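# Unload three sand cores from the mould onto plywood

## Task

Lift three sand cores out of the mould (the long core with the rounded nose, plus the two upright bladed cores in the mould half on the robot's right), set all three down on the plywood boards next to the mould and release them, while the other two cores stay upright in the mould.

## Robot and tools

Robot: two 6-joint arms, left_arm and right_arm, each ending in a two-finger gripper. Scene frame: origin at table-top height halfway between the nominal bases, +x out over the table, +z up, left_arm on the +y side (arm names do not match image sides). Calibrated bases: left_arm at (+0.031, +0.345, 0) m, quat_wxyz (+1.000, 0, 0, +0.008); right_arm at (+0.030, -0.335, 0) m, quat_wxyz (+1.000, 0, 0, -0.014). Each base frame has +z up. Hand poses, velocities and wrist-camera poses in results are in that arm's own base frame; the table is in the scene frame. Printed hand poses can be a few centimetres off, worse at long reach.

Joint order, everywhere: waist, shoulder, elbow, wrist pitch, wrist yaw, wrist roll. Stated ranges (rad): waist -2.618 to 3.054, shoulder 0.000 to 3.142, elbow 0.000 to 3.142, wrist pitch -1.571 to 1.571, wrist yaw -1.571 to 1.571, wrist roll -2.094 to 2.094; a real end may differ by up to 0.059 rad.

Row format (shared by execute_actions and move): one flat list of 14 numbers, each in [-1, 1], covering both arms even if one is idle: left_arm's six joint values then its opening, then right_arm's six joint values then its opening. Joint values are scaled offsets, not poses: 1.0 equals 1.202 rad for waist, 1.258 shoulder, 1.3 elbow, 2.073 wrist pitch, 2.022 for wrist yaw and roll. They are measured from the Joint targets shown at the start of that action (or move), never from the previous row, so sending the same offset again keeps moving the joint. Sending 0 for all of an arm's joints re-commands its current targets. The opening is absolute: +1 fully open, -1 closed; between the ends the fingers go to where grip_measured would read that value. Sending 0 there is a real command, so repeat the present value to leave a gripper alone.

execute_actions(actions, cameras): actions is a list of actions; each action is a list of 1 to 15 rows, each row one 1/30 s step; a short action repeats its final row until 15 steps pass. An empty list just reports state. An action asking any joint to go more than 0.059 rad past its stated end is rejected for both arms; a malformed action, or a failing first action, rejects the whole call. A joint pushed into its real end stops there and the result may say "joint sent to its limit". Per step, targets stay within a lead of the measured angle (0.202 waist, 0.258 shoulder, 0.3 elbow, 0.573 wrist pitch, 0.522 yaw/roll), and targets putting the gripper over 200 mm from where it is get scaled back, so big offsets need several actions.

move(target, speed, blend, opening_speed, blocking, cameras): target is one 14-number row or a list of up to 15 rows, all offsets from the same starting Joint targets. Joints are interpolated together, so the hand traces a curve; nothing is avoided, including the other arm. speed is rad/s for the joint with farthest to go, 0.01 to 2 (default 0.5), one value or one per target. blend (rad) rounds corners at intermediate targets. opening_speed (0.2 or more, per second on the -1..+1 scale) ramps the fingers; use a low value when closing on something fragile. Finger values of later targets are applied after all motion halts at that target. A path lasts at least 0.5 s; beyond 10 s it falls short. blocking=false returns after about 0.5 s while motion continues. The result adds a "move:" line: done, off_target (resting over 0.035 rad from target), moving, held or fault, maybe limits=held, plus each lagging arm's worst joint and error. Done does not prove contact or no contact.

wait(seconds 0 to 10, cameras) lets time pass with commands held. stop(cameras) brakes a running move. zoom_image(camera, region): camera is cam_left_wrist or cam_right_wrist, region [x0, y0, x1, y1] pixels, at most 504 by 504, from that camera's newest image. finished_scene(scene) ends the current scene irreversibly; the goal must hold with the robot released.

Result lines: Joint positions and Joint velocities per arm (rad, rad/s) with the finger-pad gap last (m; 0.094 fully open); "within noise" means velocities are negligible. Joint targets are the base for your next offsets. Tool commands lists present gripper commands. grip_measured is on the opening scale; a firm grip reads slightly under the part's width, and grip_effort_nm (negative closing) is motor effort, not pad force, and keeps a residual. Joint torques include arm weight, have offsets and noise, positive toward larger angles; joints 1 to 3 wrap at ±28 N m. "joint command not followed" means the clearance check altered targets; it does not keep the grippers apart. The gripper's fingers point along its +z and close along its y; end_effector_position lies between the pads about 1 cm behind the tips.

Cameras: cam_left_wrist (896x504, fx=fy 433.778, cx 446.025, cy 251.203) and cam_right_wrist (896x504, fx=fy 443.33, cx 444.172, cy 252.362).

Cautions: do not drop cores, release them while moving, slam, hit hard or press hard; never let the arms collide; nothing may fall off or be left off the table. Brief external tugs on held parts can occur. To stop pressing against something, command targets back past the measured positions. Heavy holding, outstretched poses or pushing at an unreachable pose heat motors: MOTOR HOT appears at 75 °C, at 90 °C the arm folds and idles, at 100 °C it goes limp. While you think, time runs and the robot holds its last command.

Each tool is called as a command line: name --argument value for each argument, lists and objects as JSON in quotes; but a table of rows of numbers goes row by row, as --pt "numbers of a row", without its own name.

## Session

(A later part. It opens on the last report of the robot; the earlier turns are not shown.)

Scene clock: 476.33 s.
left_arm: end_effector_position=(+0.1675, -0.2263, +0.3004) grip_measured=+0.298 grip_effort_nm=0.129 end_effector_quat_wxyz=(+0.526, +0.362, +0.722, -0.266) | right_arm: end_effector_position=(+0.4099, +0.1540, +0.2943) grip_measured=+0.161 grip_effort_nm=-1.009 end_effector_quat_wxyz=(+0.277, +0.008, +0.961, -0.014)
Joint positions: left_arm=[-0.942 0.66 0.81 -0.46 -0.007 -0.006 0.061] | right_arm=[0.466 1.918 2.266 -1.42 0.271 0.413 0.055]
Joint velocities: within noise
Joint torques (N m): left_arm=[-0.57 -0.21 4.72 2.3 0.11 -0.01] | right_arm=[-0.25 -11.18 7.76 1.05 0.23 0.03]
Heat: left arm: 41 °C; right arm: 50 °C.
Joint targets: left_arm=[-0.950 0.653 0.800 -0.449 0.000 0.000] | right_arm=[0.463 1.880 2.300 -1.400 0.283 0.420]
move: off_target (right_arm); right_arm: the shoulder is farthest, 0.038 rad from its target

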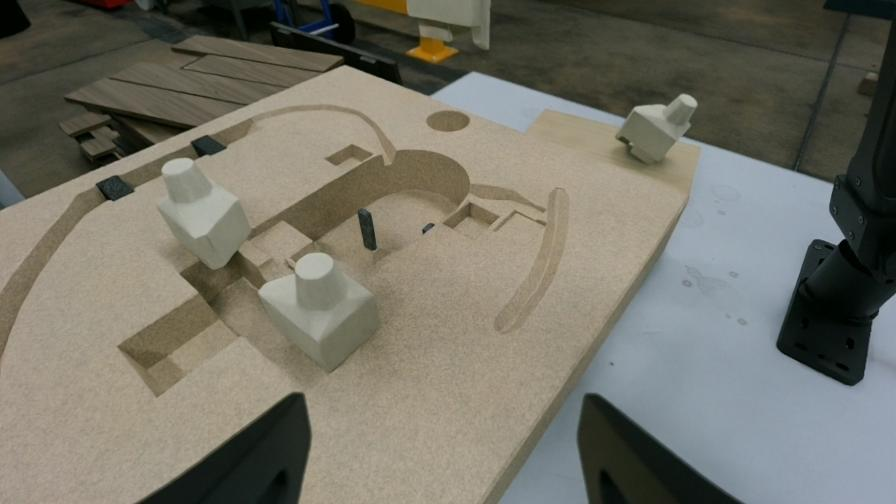

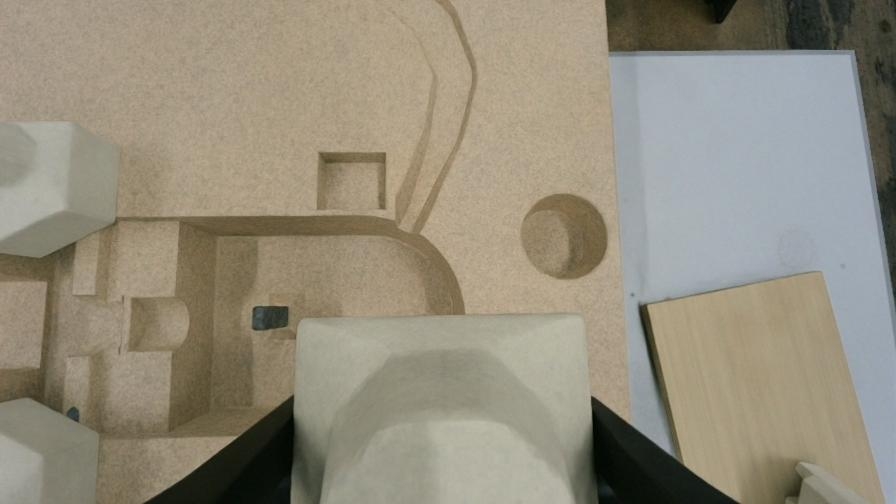

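move --pt "0 0 0 0 0 0 0.3 -0.739 -0.223 -0.486 0.174 -0.26 -0.382 0.08" --pt "0 0 0 0 0 0 0.3 -0.739 -0.231 -0.847 0.392 -0.26 -0.382 0.08" --blend 0.05 --speed 0.5

zoom_image --camera "cam_left_wrist" --region '[480, 0, 820, 200]'

Scene clock: 484.90 s.
left_arm: end_effector_position=(+0.1675, -0.2263, +0.3004) grip_measured=+0.298 grip_effort_nm=0.129 end_effector_quat_wxyz=(+0.526, +0.362, +0.722, -0.266) | right_arm: end_effector_position=(+0.3792, -0.1276, +0.1141) grip_measured=+0.161 grip_effort_nm=-1.004 end_effector_quat_wxyz=(+0.261, +0.012, +0.965, +0.010)
Joint positions: left_arm=[-0.942 0.66 0.81 -0.46 -0.007 -0.006 0.061] | right_arm=[-0.425 1.638 1.192 -0.641 -0.222 -0.345 0.055]
Joint velocities: within noise
Joint torques (N m): left_arm=[-0.46 -0.24 4.72 2.29 0.1 0.01] | right_arm=[0.01 -10.58 6.37 1.36 -0.31 -0.13]
Heat: left arm: 41 °C; right arm: 49 °C.
Joint targets: left_arm=[-0.950 0.653 0.800 -0.449 0.000 0.000] | right_arm=[-0.425 1.590 1.199 -0.588 -0.242 -0.353]
move: off_target (right_arm); right_arm: the wrist pitch is farthest, 0.053 rad from its target

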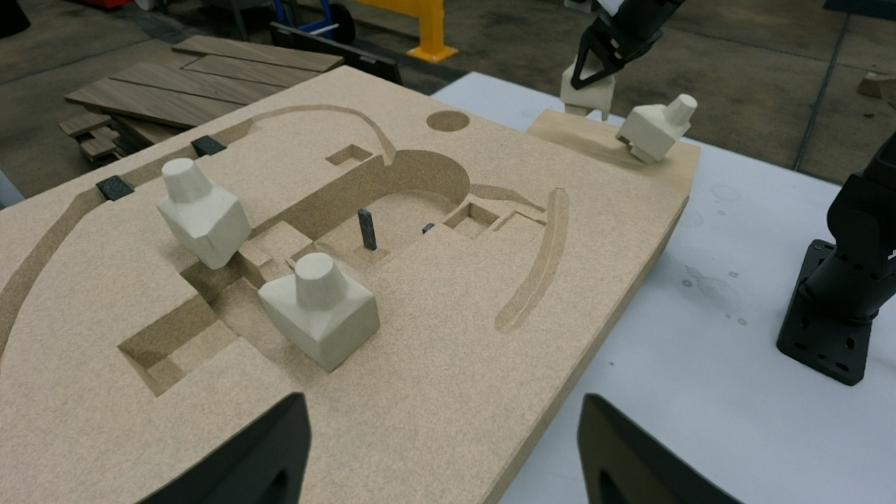

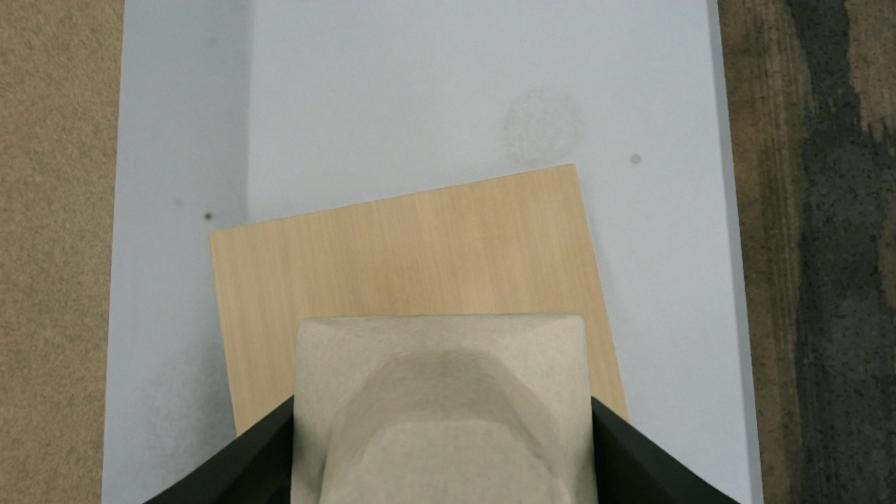

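Scaled by 1.482.

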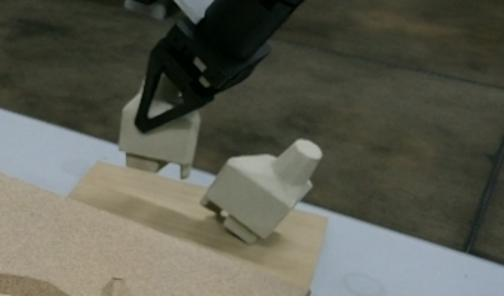

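move --target '[0,0,0,0,0,0,0.3,-0.008,0.005,-0.09,0.09,0,0,0.08]' --speed 0.25

zoom_image --camera "cam_left_wrist" --region '[520, 40, 760, 180]'

Scene clock: 494.03 s.
left_arm: end_effector_position=(+0.1675, -0.2263, +0.3004) grip_measured=+0.298 grip_effort_nm=0.129 end_effector_quat_wxyz=(+0.526, +0.362, +0.722, -0.266) | right_arm: end_effector_position=(+0.3855, -0.1313, +0.0950) grip_measured=+0.161 grip_effort_nm=-1.009 end_effector_quat_wxyz=(+0.291, +0.009, +0.957, -0.003)
Joint positions: left_arm=[-0.942 0.66 0.81 -0.46 -0.007 -0.006 0.061] | right_arm=[-0.427 1.638 1.079 -0.459 -0.222 -0.345 0.055]
Joint velocities: within noise
Joint torques (N m): left_arm=[-0.51 -0.13 4.75 2.29 0.11 0] | right_arm=[-0.64 -9.99 5.98 1.48 -0.3 -0.13]
Heat: left arm: 42 °C; right arm: 47 °C.
Joint targets: left_arm=[-0.950 0.653 0.800 -0.449 0.000 0.000] | right_arm=[-0.435 1.596 1.082 -0.401 -0.242 -0.353]
move: off_target (right_arm); right_arm: the wrist pitch is farthest, 0.058 rad from its target

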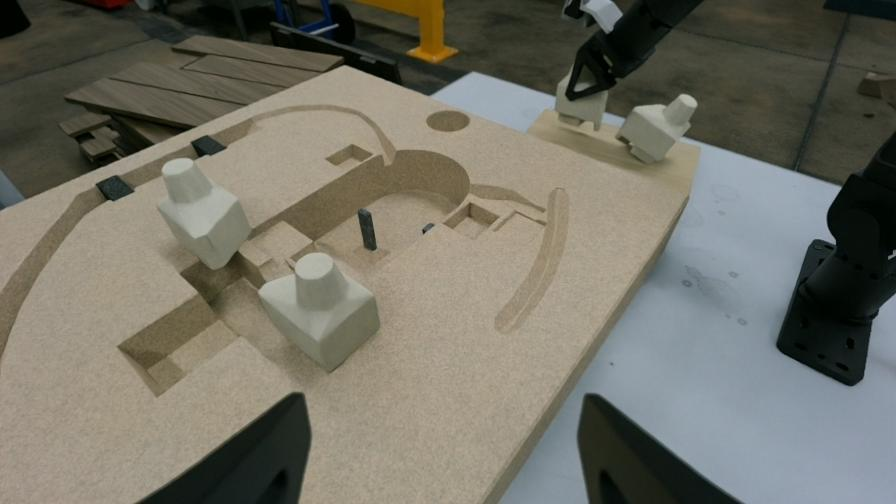

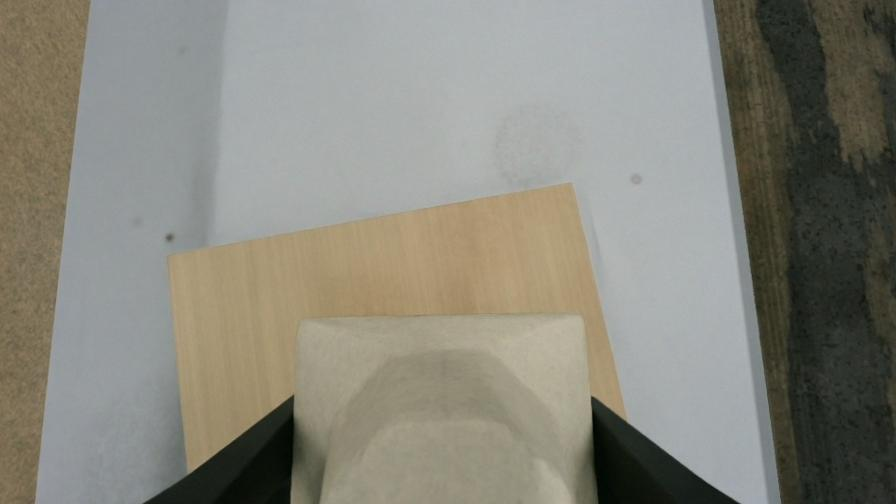

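Scaled by 2.100.

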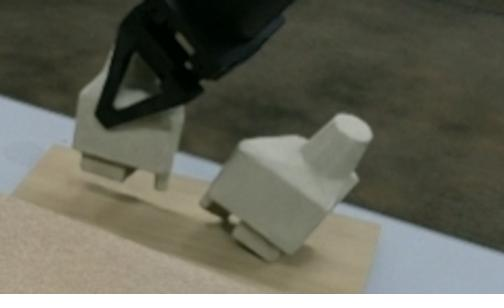

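move --target '[0,0,0,0,0,0,0.3,0.05,0.202,0.315,-0.245,0.072,0,0.08]' --speed 0.3

zoom_image --camera "cam_left_wrist" --region '[520, 40, 760, 180]'

Scene clock: 506.27 s.
left_arm: end_effector_position=(+0.1675, -0.2263, +0.3004) grip_measured=+0.298 grip_effort_nm=0.125 end_effector_quat_wxyz=(+0.526, +0.362, +0.722, -0.266) | right_arm: end_effector_position=(+0.3825, -0.1341, +0.0932) grip_measured=+0.161 grip_effort_nm=-1.009 end_effector_quat_wxyz=(+0.138, +0.012, +0.990, -0.002)
Joint positions: left_arm=[-0.942 0.66 0.81 -0.46 -0.007 -0.006 0.061] | right_arm=[-0.382 1.848 1.448 -0.91 -0.096 -0.345 0.055]
Joint velocities: within noise
Joint torques (N m): left_arm=[-0.5 -0.13 4.77 2.3 0.13 0.02] | right_arm=[0.62 -7.77 9.03 0.53 -0.1 -0.12]
Heat: left arm: 42 °C; right arm: 46 °C.
Joint targets: left_arm=[-0.950 0.653 0.800 -0.449 0.000 0.000] | right_arm=[-0.375 1.850 1.492 -0.909 -0.097 -0.353]
move: off_target (right_arm); right_arm: the elbow is farthest, 0.044 rad from its target

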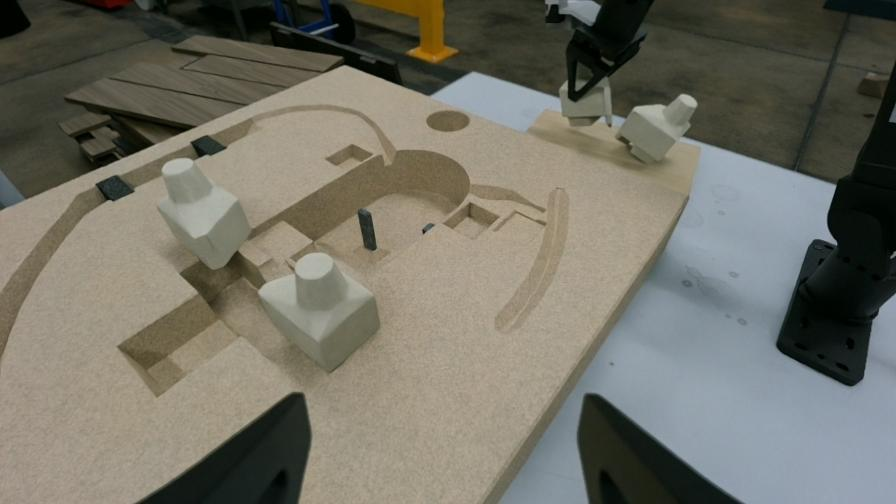

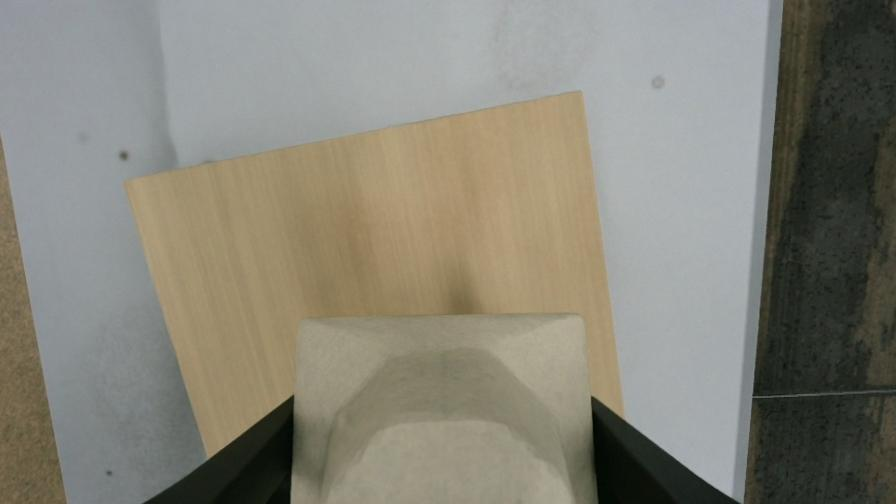

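Scaled by 2.100.

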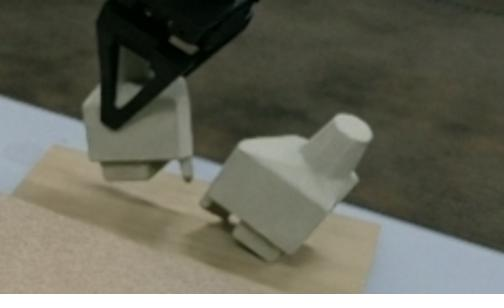

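move --target '[0,0,0,0,0,0,0.3,0,0.008,-0.057,0.020,0,0,0.08]' --speed 0.1

zoom_image --camera "cam_left_wrist" --region '[520, 40, 760, 180]'

Scene clock: 510.10 s.
left_arm: end_effector_position=(+0.1674, -0.2264, +0.3004) grip_measured=+0.298 grip_effort_nm=0.134 end_effector_quat_wxyz=(+0.526, +0.363, +0.722, -0.266) | right_arm: end_effector_position=(+0.3757, -0.1315, +0.0794) grip_measured=+0.161 grip_effort_nm=-1.009 end_effector_quat_wxyz=(+0.122, +0.013, +0.992, +0.004)
Joint positions: left_arm=[-0.942 0.66 0.81 -0.46 -0.007 -0.006 0.061] | right_arm=[-0.382 1.859 1.415 -0.9 -0.095 -0.345 0.055]
Joint velocities: within noise
Joint torques (N m): left_arm=[-0.54 -0.14 4.77 2.31 0.09 0.01] | right_arm=[0.62 -7.91 5.57 0.77 -0.07 -0.11]
Heat: left arm: 42 °C; right arm: 46 °C.
Joint targets: left_arm=[-0.950 0.653 0.800 -0.449 0.000 0.000] | right_arm=[-0.375 1.860 1.417 -0.867 -0.097 -0.353]
move: done

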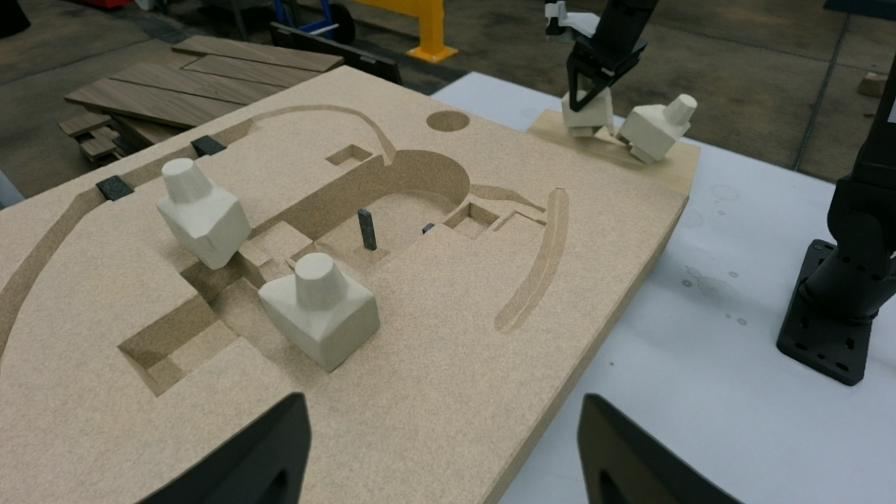

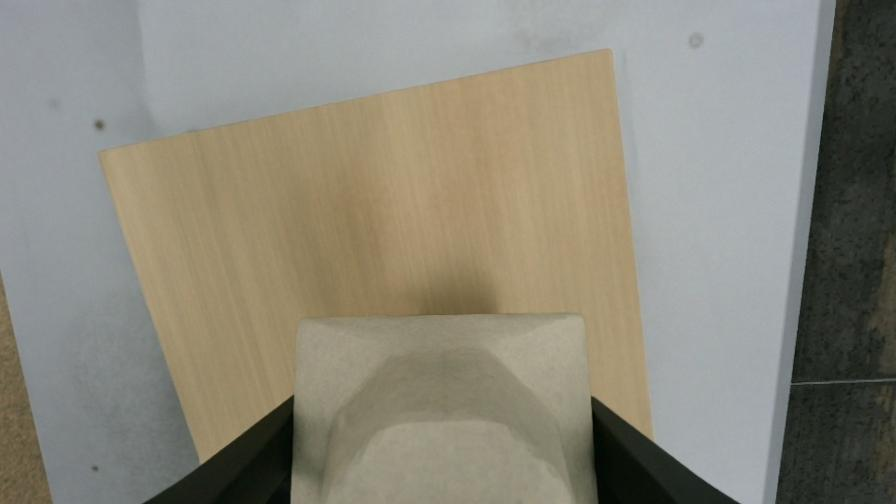

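Scaled by 2.100.

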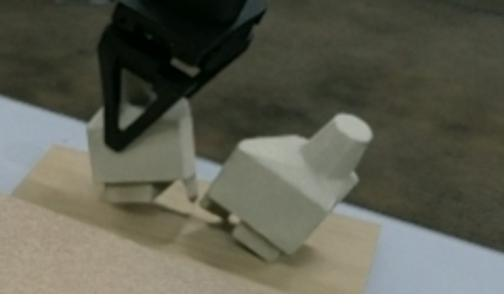

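move --target '[0,0,0,0,0,0,0.3,0,0.016,-0.012,0.012,0,0,0.08]' --speed 0.1

zoom_image --camera "cam_left_wrist" --region '[540, 60, 690, 180]'

Scene clock: 513.60 s.
left_arm: end_effector_position=(+0.1675, -0.2264, +0.3005) grip_measured=+0.298 grip_effort_nm=0.134 end_effector_quat_wxyz=(+0.526, +0.363, +0.722, -0.266) | right_arm: end_effector_position=(+0.3775, -0.1323, +0.0730) grip_measured=+0.161 grip_effort_nm=-1.004 end_effector_quat_wxyz=(+0.122, +0.012, +0.992, +0.004)
Joint positions: left_arm=[-0.942 0.66 0.81 -0.459 -0.007 -0.006 0.061] | right_arm=[-0.382 1.872 1.406 -0.879 -0.095 -0.346 0.055]
Joint velocities: within noise
Joint torques (N m): left_arm=[-0.51 -0.2 4.82 2.32 0.1 0] | right_arm=[0.62 -7.5 5.19 0.82 -0.06 -0.12]
Heat: left arm: 42 °C; right arm: 46 °C.
Joint targets: left_arm=[-0.950 0.653 0.800 -0.449 0.000 0.000] | right_arm=[-0.375 1.880 1.402 -0.843 -0.097 -0.353]
move: off_target (right_arm); right_arm: the wrist pitch is farthest, 0.037 rad from its target

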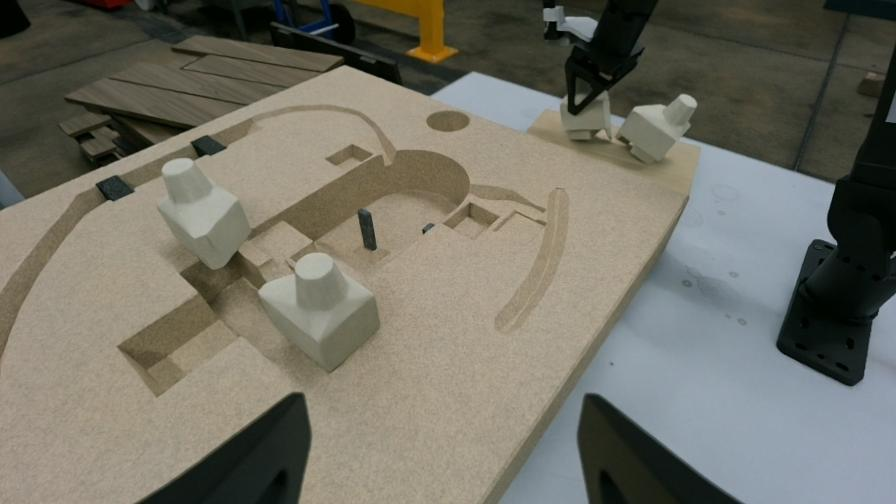

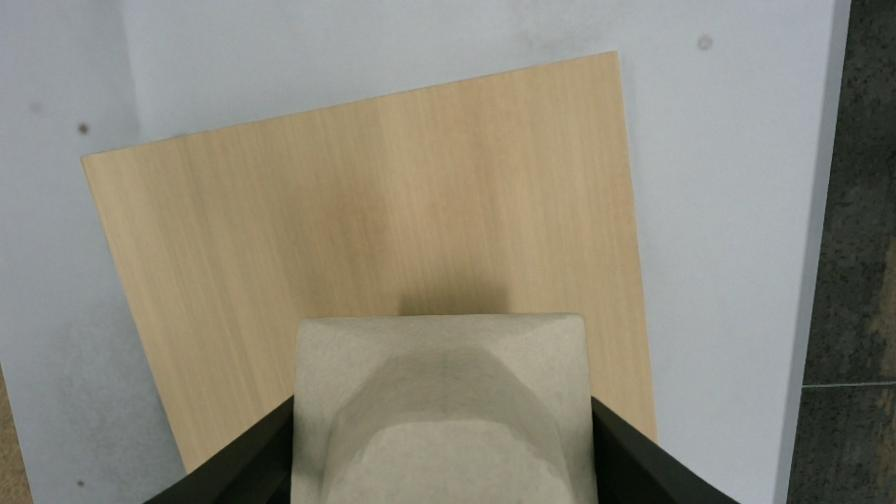

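Scaled by 3.360.

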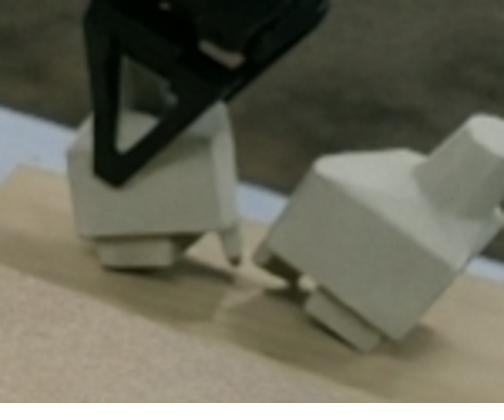

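move --target '[0,0,0,0,0,0,0.3,0,0.011,-0.008,0.004,0,0,0.08]' --speed 0.1

zoom_image --camera "cam_left_wrist" --region '[540, 60, 690, 180]'

Scene clock: 517.63 s.
left_arm: end_effector_position=(+0.1675, -0.2264, +0.3005) grip_measured=+0.298 grip_effort_nm=0.134 end_effector_quat_wxyz=(+0.526, +0.363, +0.722, -0.266) | right_arm: end_effector_position=(+0.3773, -0.1322, +0.0721) grip_measured=+0.161 grip_effort_nm=-1.009 end_effector_quat_wxyz=(+0.122, +0.013, +0.992, +0.004)
Joint positions: left_arm=[-0.942 0.66 0.81 -0.459 -0.007 -0.006 0.061] | right_arm=[-0.382 1.872 1.404 -0.876 -0.095 -0.346 0.055]
Joint velocities: within noise
Joint torques (N m): left_arm=[-0.51 -0.16 4.74 2.3 0.1 0.01] | right_arm=[0.64 -6.45 4.52 0.88 -0.07 -0.11]
Heat: left arm: 42 °C; right arm: 45 °C.
Joint targets: left_arm=[-0.950 0.653 0.800 -0.449 0.000 0.000] | right_arm=[-0.375 1.894 1.391 -0.834 -0.097 -0.353]
move: off_target (right_arm); right_arm: the wrist pitch is farthest, 0.042 rad from its target

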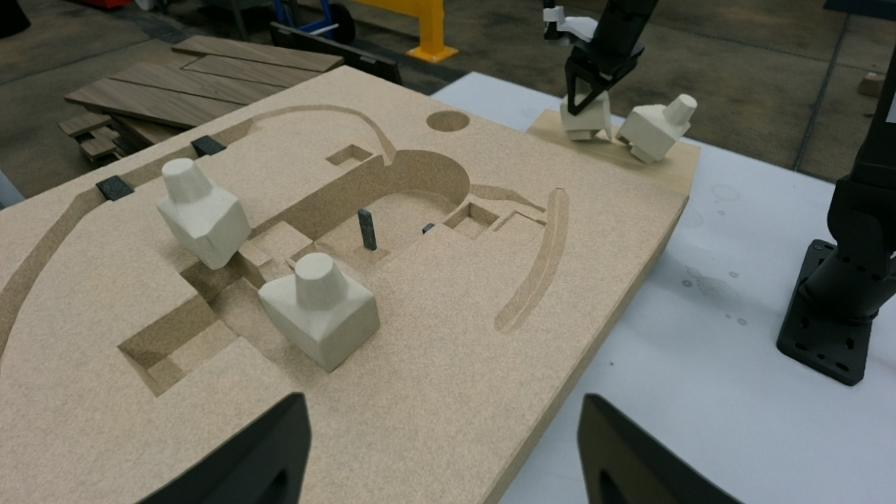

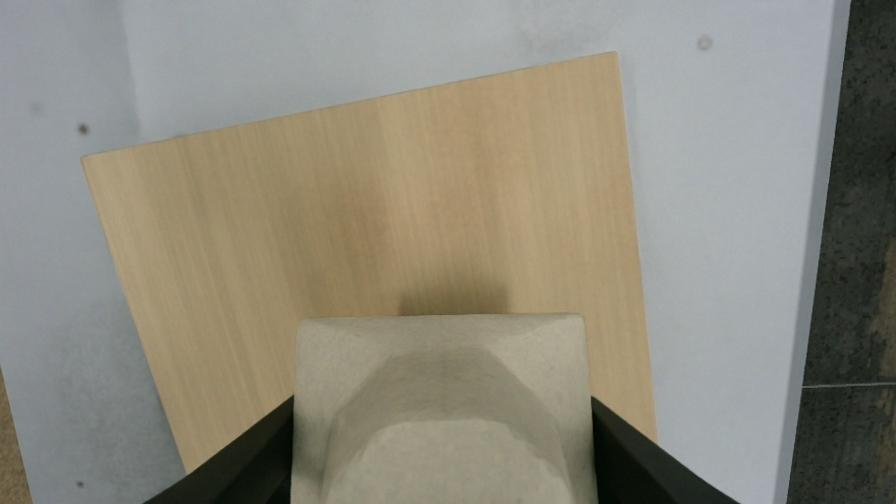

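Scaled by 3.360.

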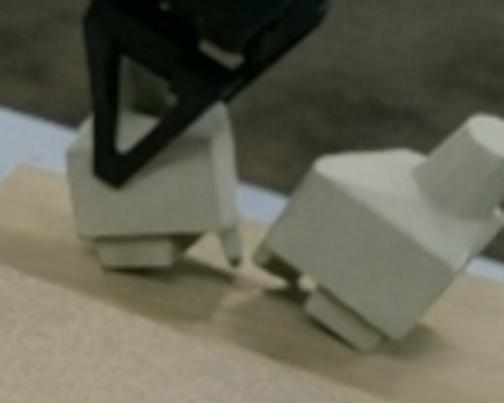

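Contact. Back off slightly and release slowly.

move --pt "0 0 0 0 0 0 0.3 0 -0.012 0.009 -0.004 0 0 0.08" --pt "0 0 0 0 0 0 0.3 0 -0.012 0.009 -0.004 0 0 0.5" --speed 0.1 --opening_speed 0.3

zoom_image --camera "cam_left_wrist" --region '[540, 60, 690, 180]'

Scene clock: 522.27 s.
left_arm: end_effector_position=(+0.1675, -0.2264, +0.3005) grip_measured=+0.298 grip_effort_nm=0.139 end_effector_quat_wxyz=(+0.526, +0.363, +0.722, -0.266) | right_arm: end_effector_position=(+0.3809, -0.1329, +0.0730) grip_measured=+0.497 grip_effort_nm=0.178 end_effector_quat_wxyz=(+0.129, +0.011, +0.992, +0.001)
Joint positions: left_arm=[-0.942 0.66 0.81 -0.459 -0.007 -0.006 0.061] | right_arm=[-0.38 1.872 1.404 -0.861 -0.095 -0.346 0.07]
Joint velocities: within noise
Joint torques (N m): left_arm=[-0.46 -0.17 4.72 2.33 0.11 0.01] | right_arm=[0.51 -7.62 5.38 0.68 -0.07 -0.11]
Heat: left arm: 43 °C; right arm: 44 °C.
Joint targets: left_arm=[-0.950 0.653 0.800 -0.449 0.000 0.000] | right_arm=[-0.375 1.879 1.403 -0.842 -0.097 -0.353]
move: done

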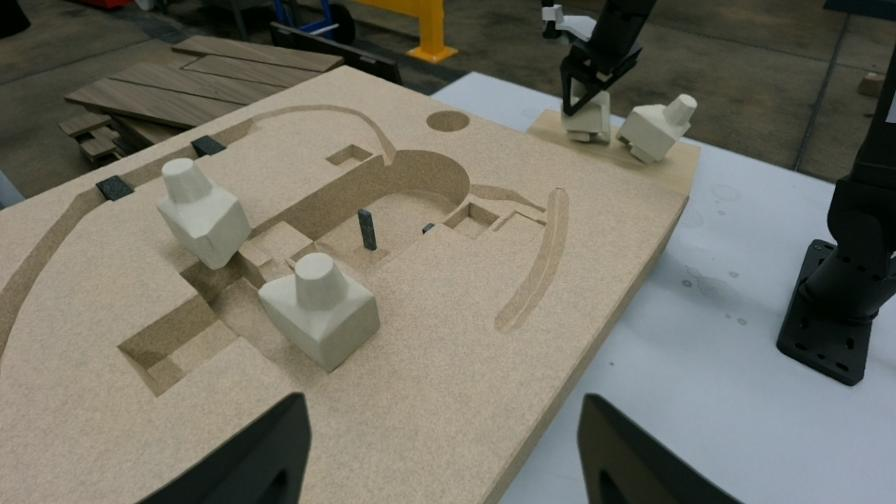

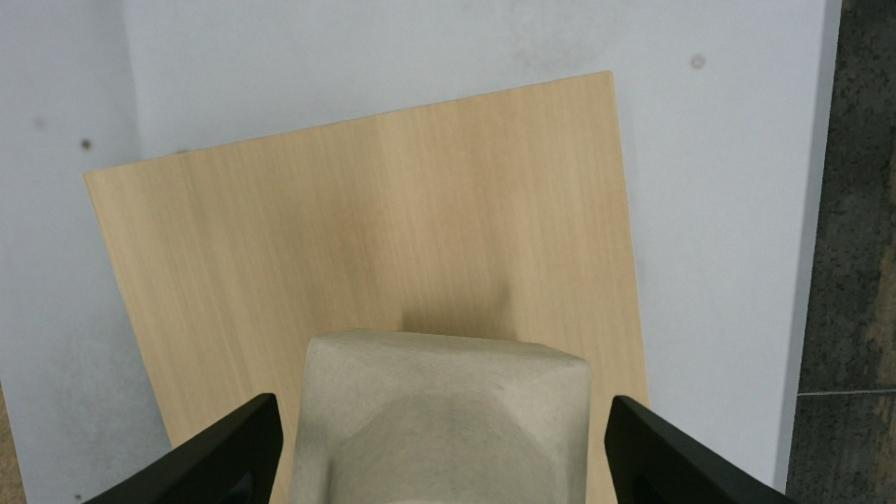

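Scaled by 3.360.

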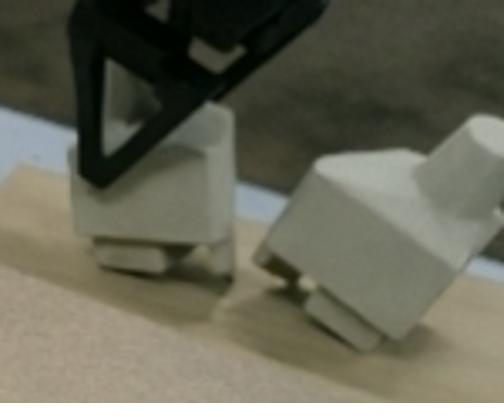

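move --pt "0 0 0 0 0 0 0.3 0 -0.05 0.25 -0.19 0 0 0.5" --pt "0 0 0 0 0 0 0.3 0 -0.2 0.3 -0.3 0 0 0.5" --speed 0.3

zoom_image --camera "cam_left_wrist" --region '[520, 40, 760, 180]'

Scene clock: 528.87 s.
left_arm: end_effector_position=(+0.1675, -0.2264, +0.3005) grip_measured=+0.298 grip_effort_nm=0.129 end_effector_quat_wxyz=(+0.526, +0.363, +0.722, -0.266) | right_arm: end_effector_position=(+0.3186, -0.1080, +0.2310) grip_measured=+0.497 grip_effort_nm=0.173 end_effector_quat_wxyz=(+0.131, +0.011, +0.991, +0.001)
Joint positions: left_arm=[-0.942 0.66 0.81 -0.459 -0.007 -0.006 0.061] | right_arm=[-0.38 1.648 1.77 -1.449 -0.095 -0.346 0.07]
Joint velocities: within noise
Joint torques (N m): left_arm=[-0.69 -0.21 4.79 2.3 0.11 0] | right_arm=[0.5 -7.61 6.95 0.39 -0.07 -0.12]
Heat: left arm: 43 °C; right arm: 44 °C.
Joint targets: left_arm=[-0.950 0.653 0.800 -0.449 0.000 0.000] | right_arm=[-0.375 1.628 1.793 -1.464 -0.097 -0.353]
move: done

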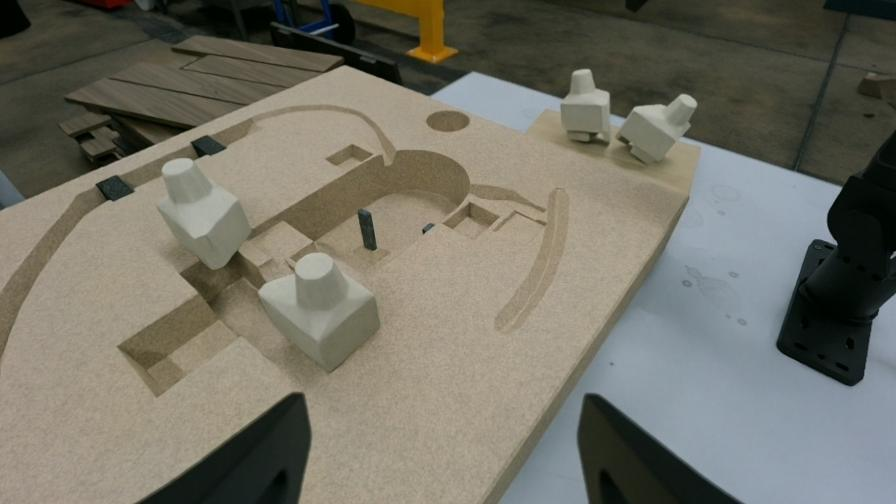

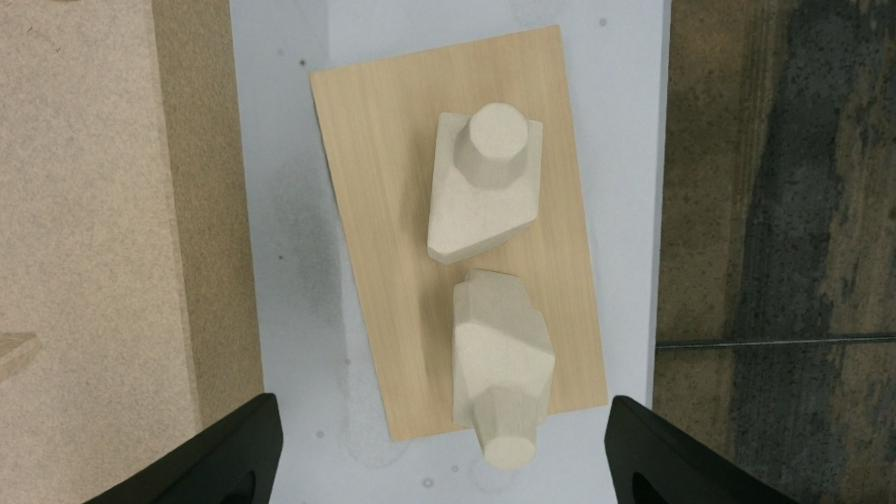

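Scaled by 2.100.

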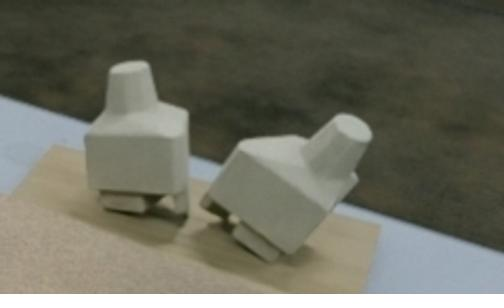

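finished_scene --scene 1

The scene is finished: the task was done.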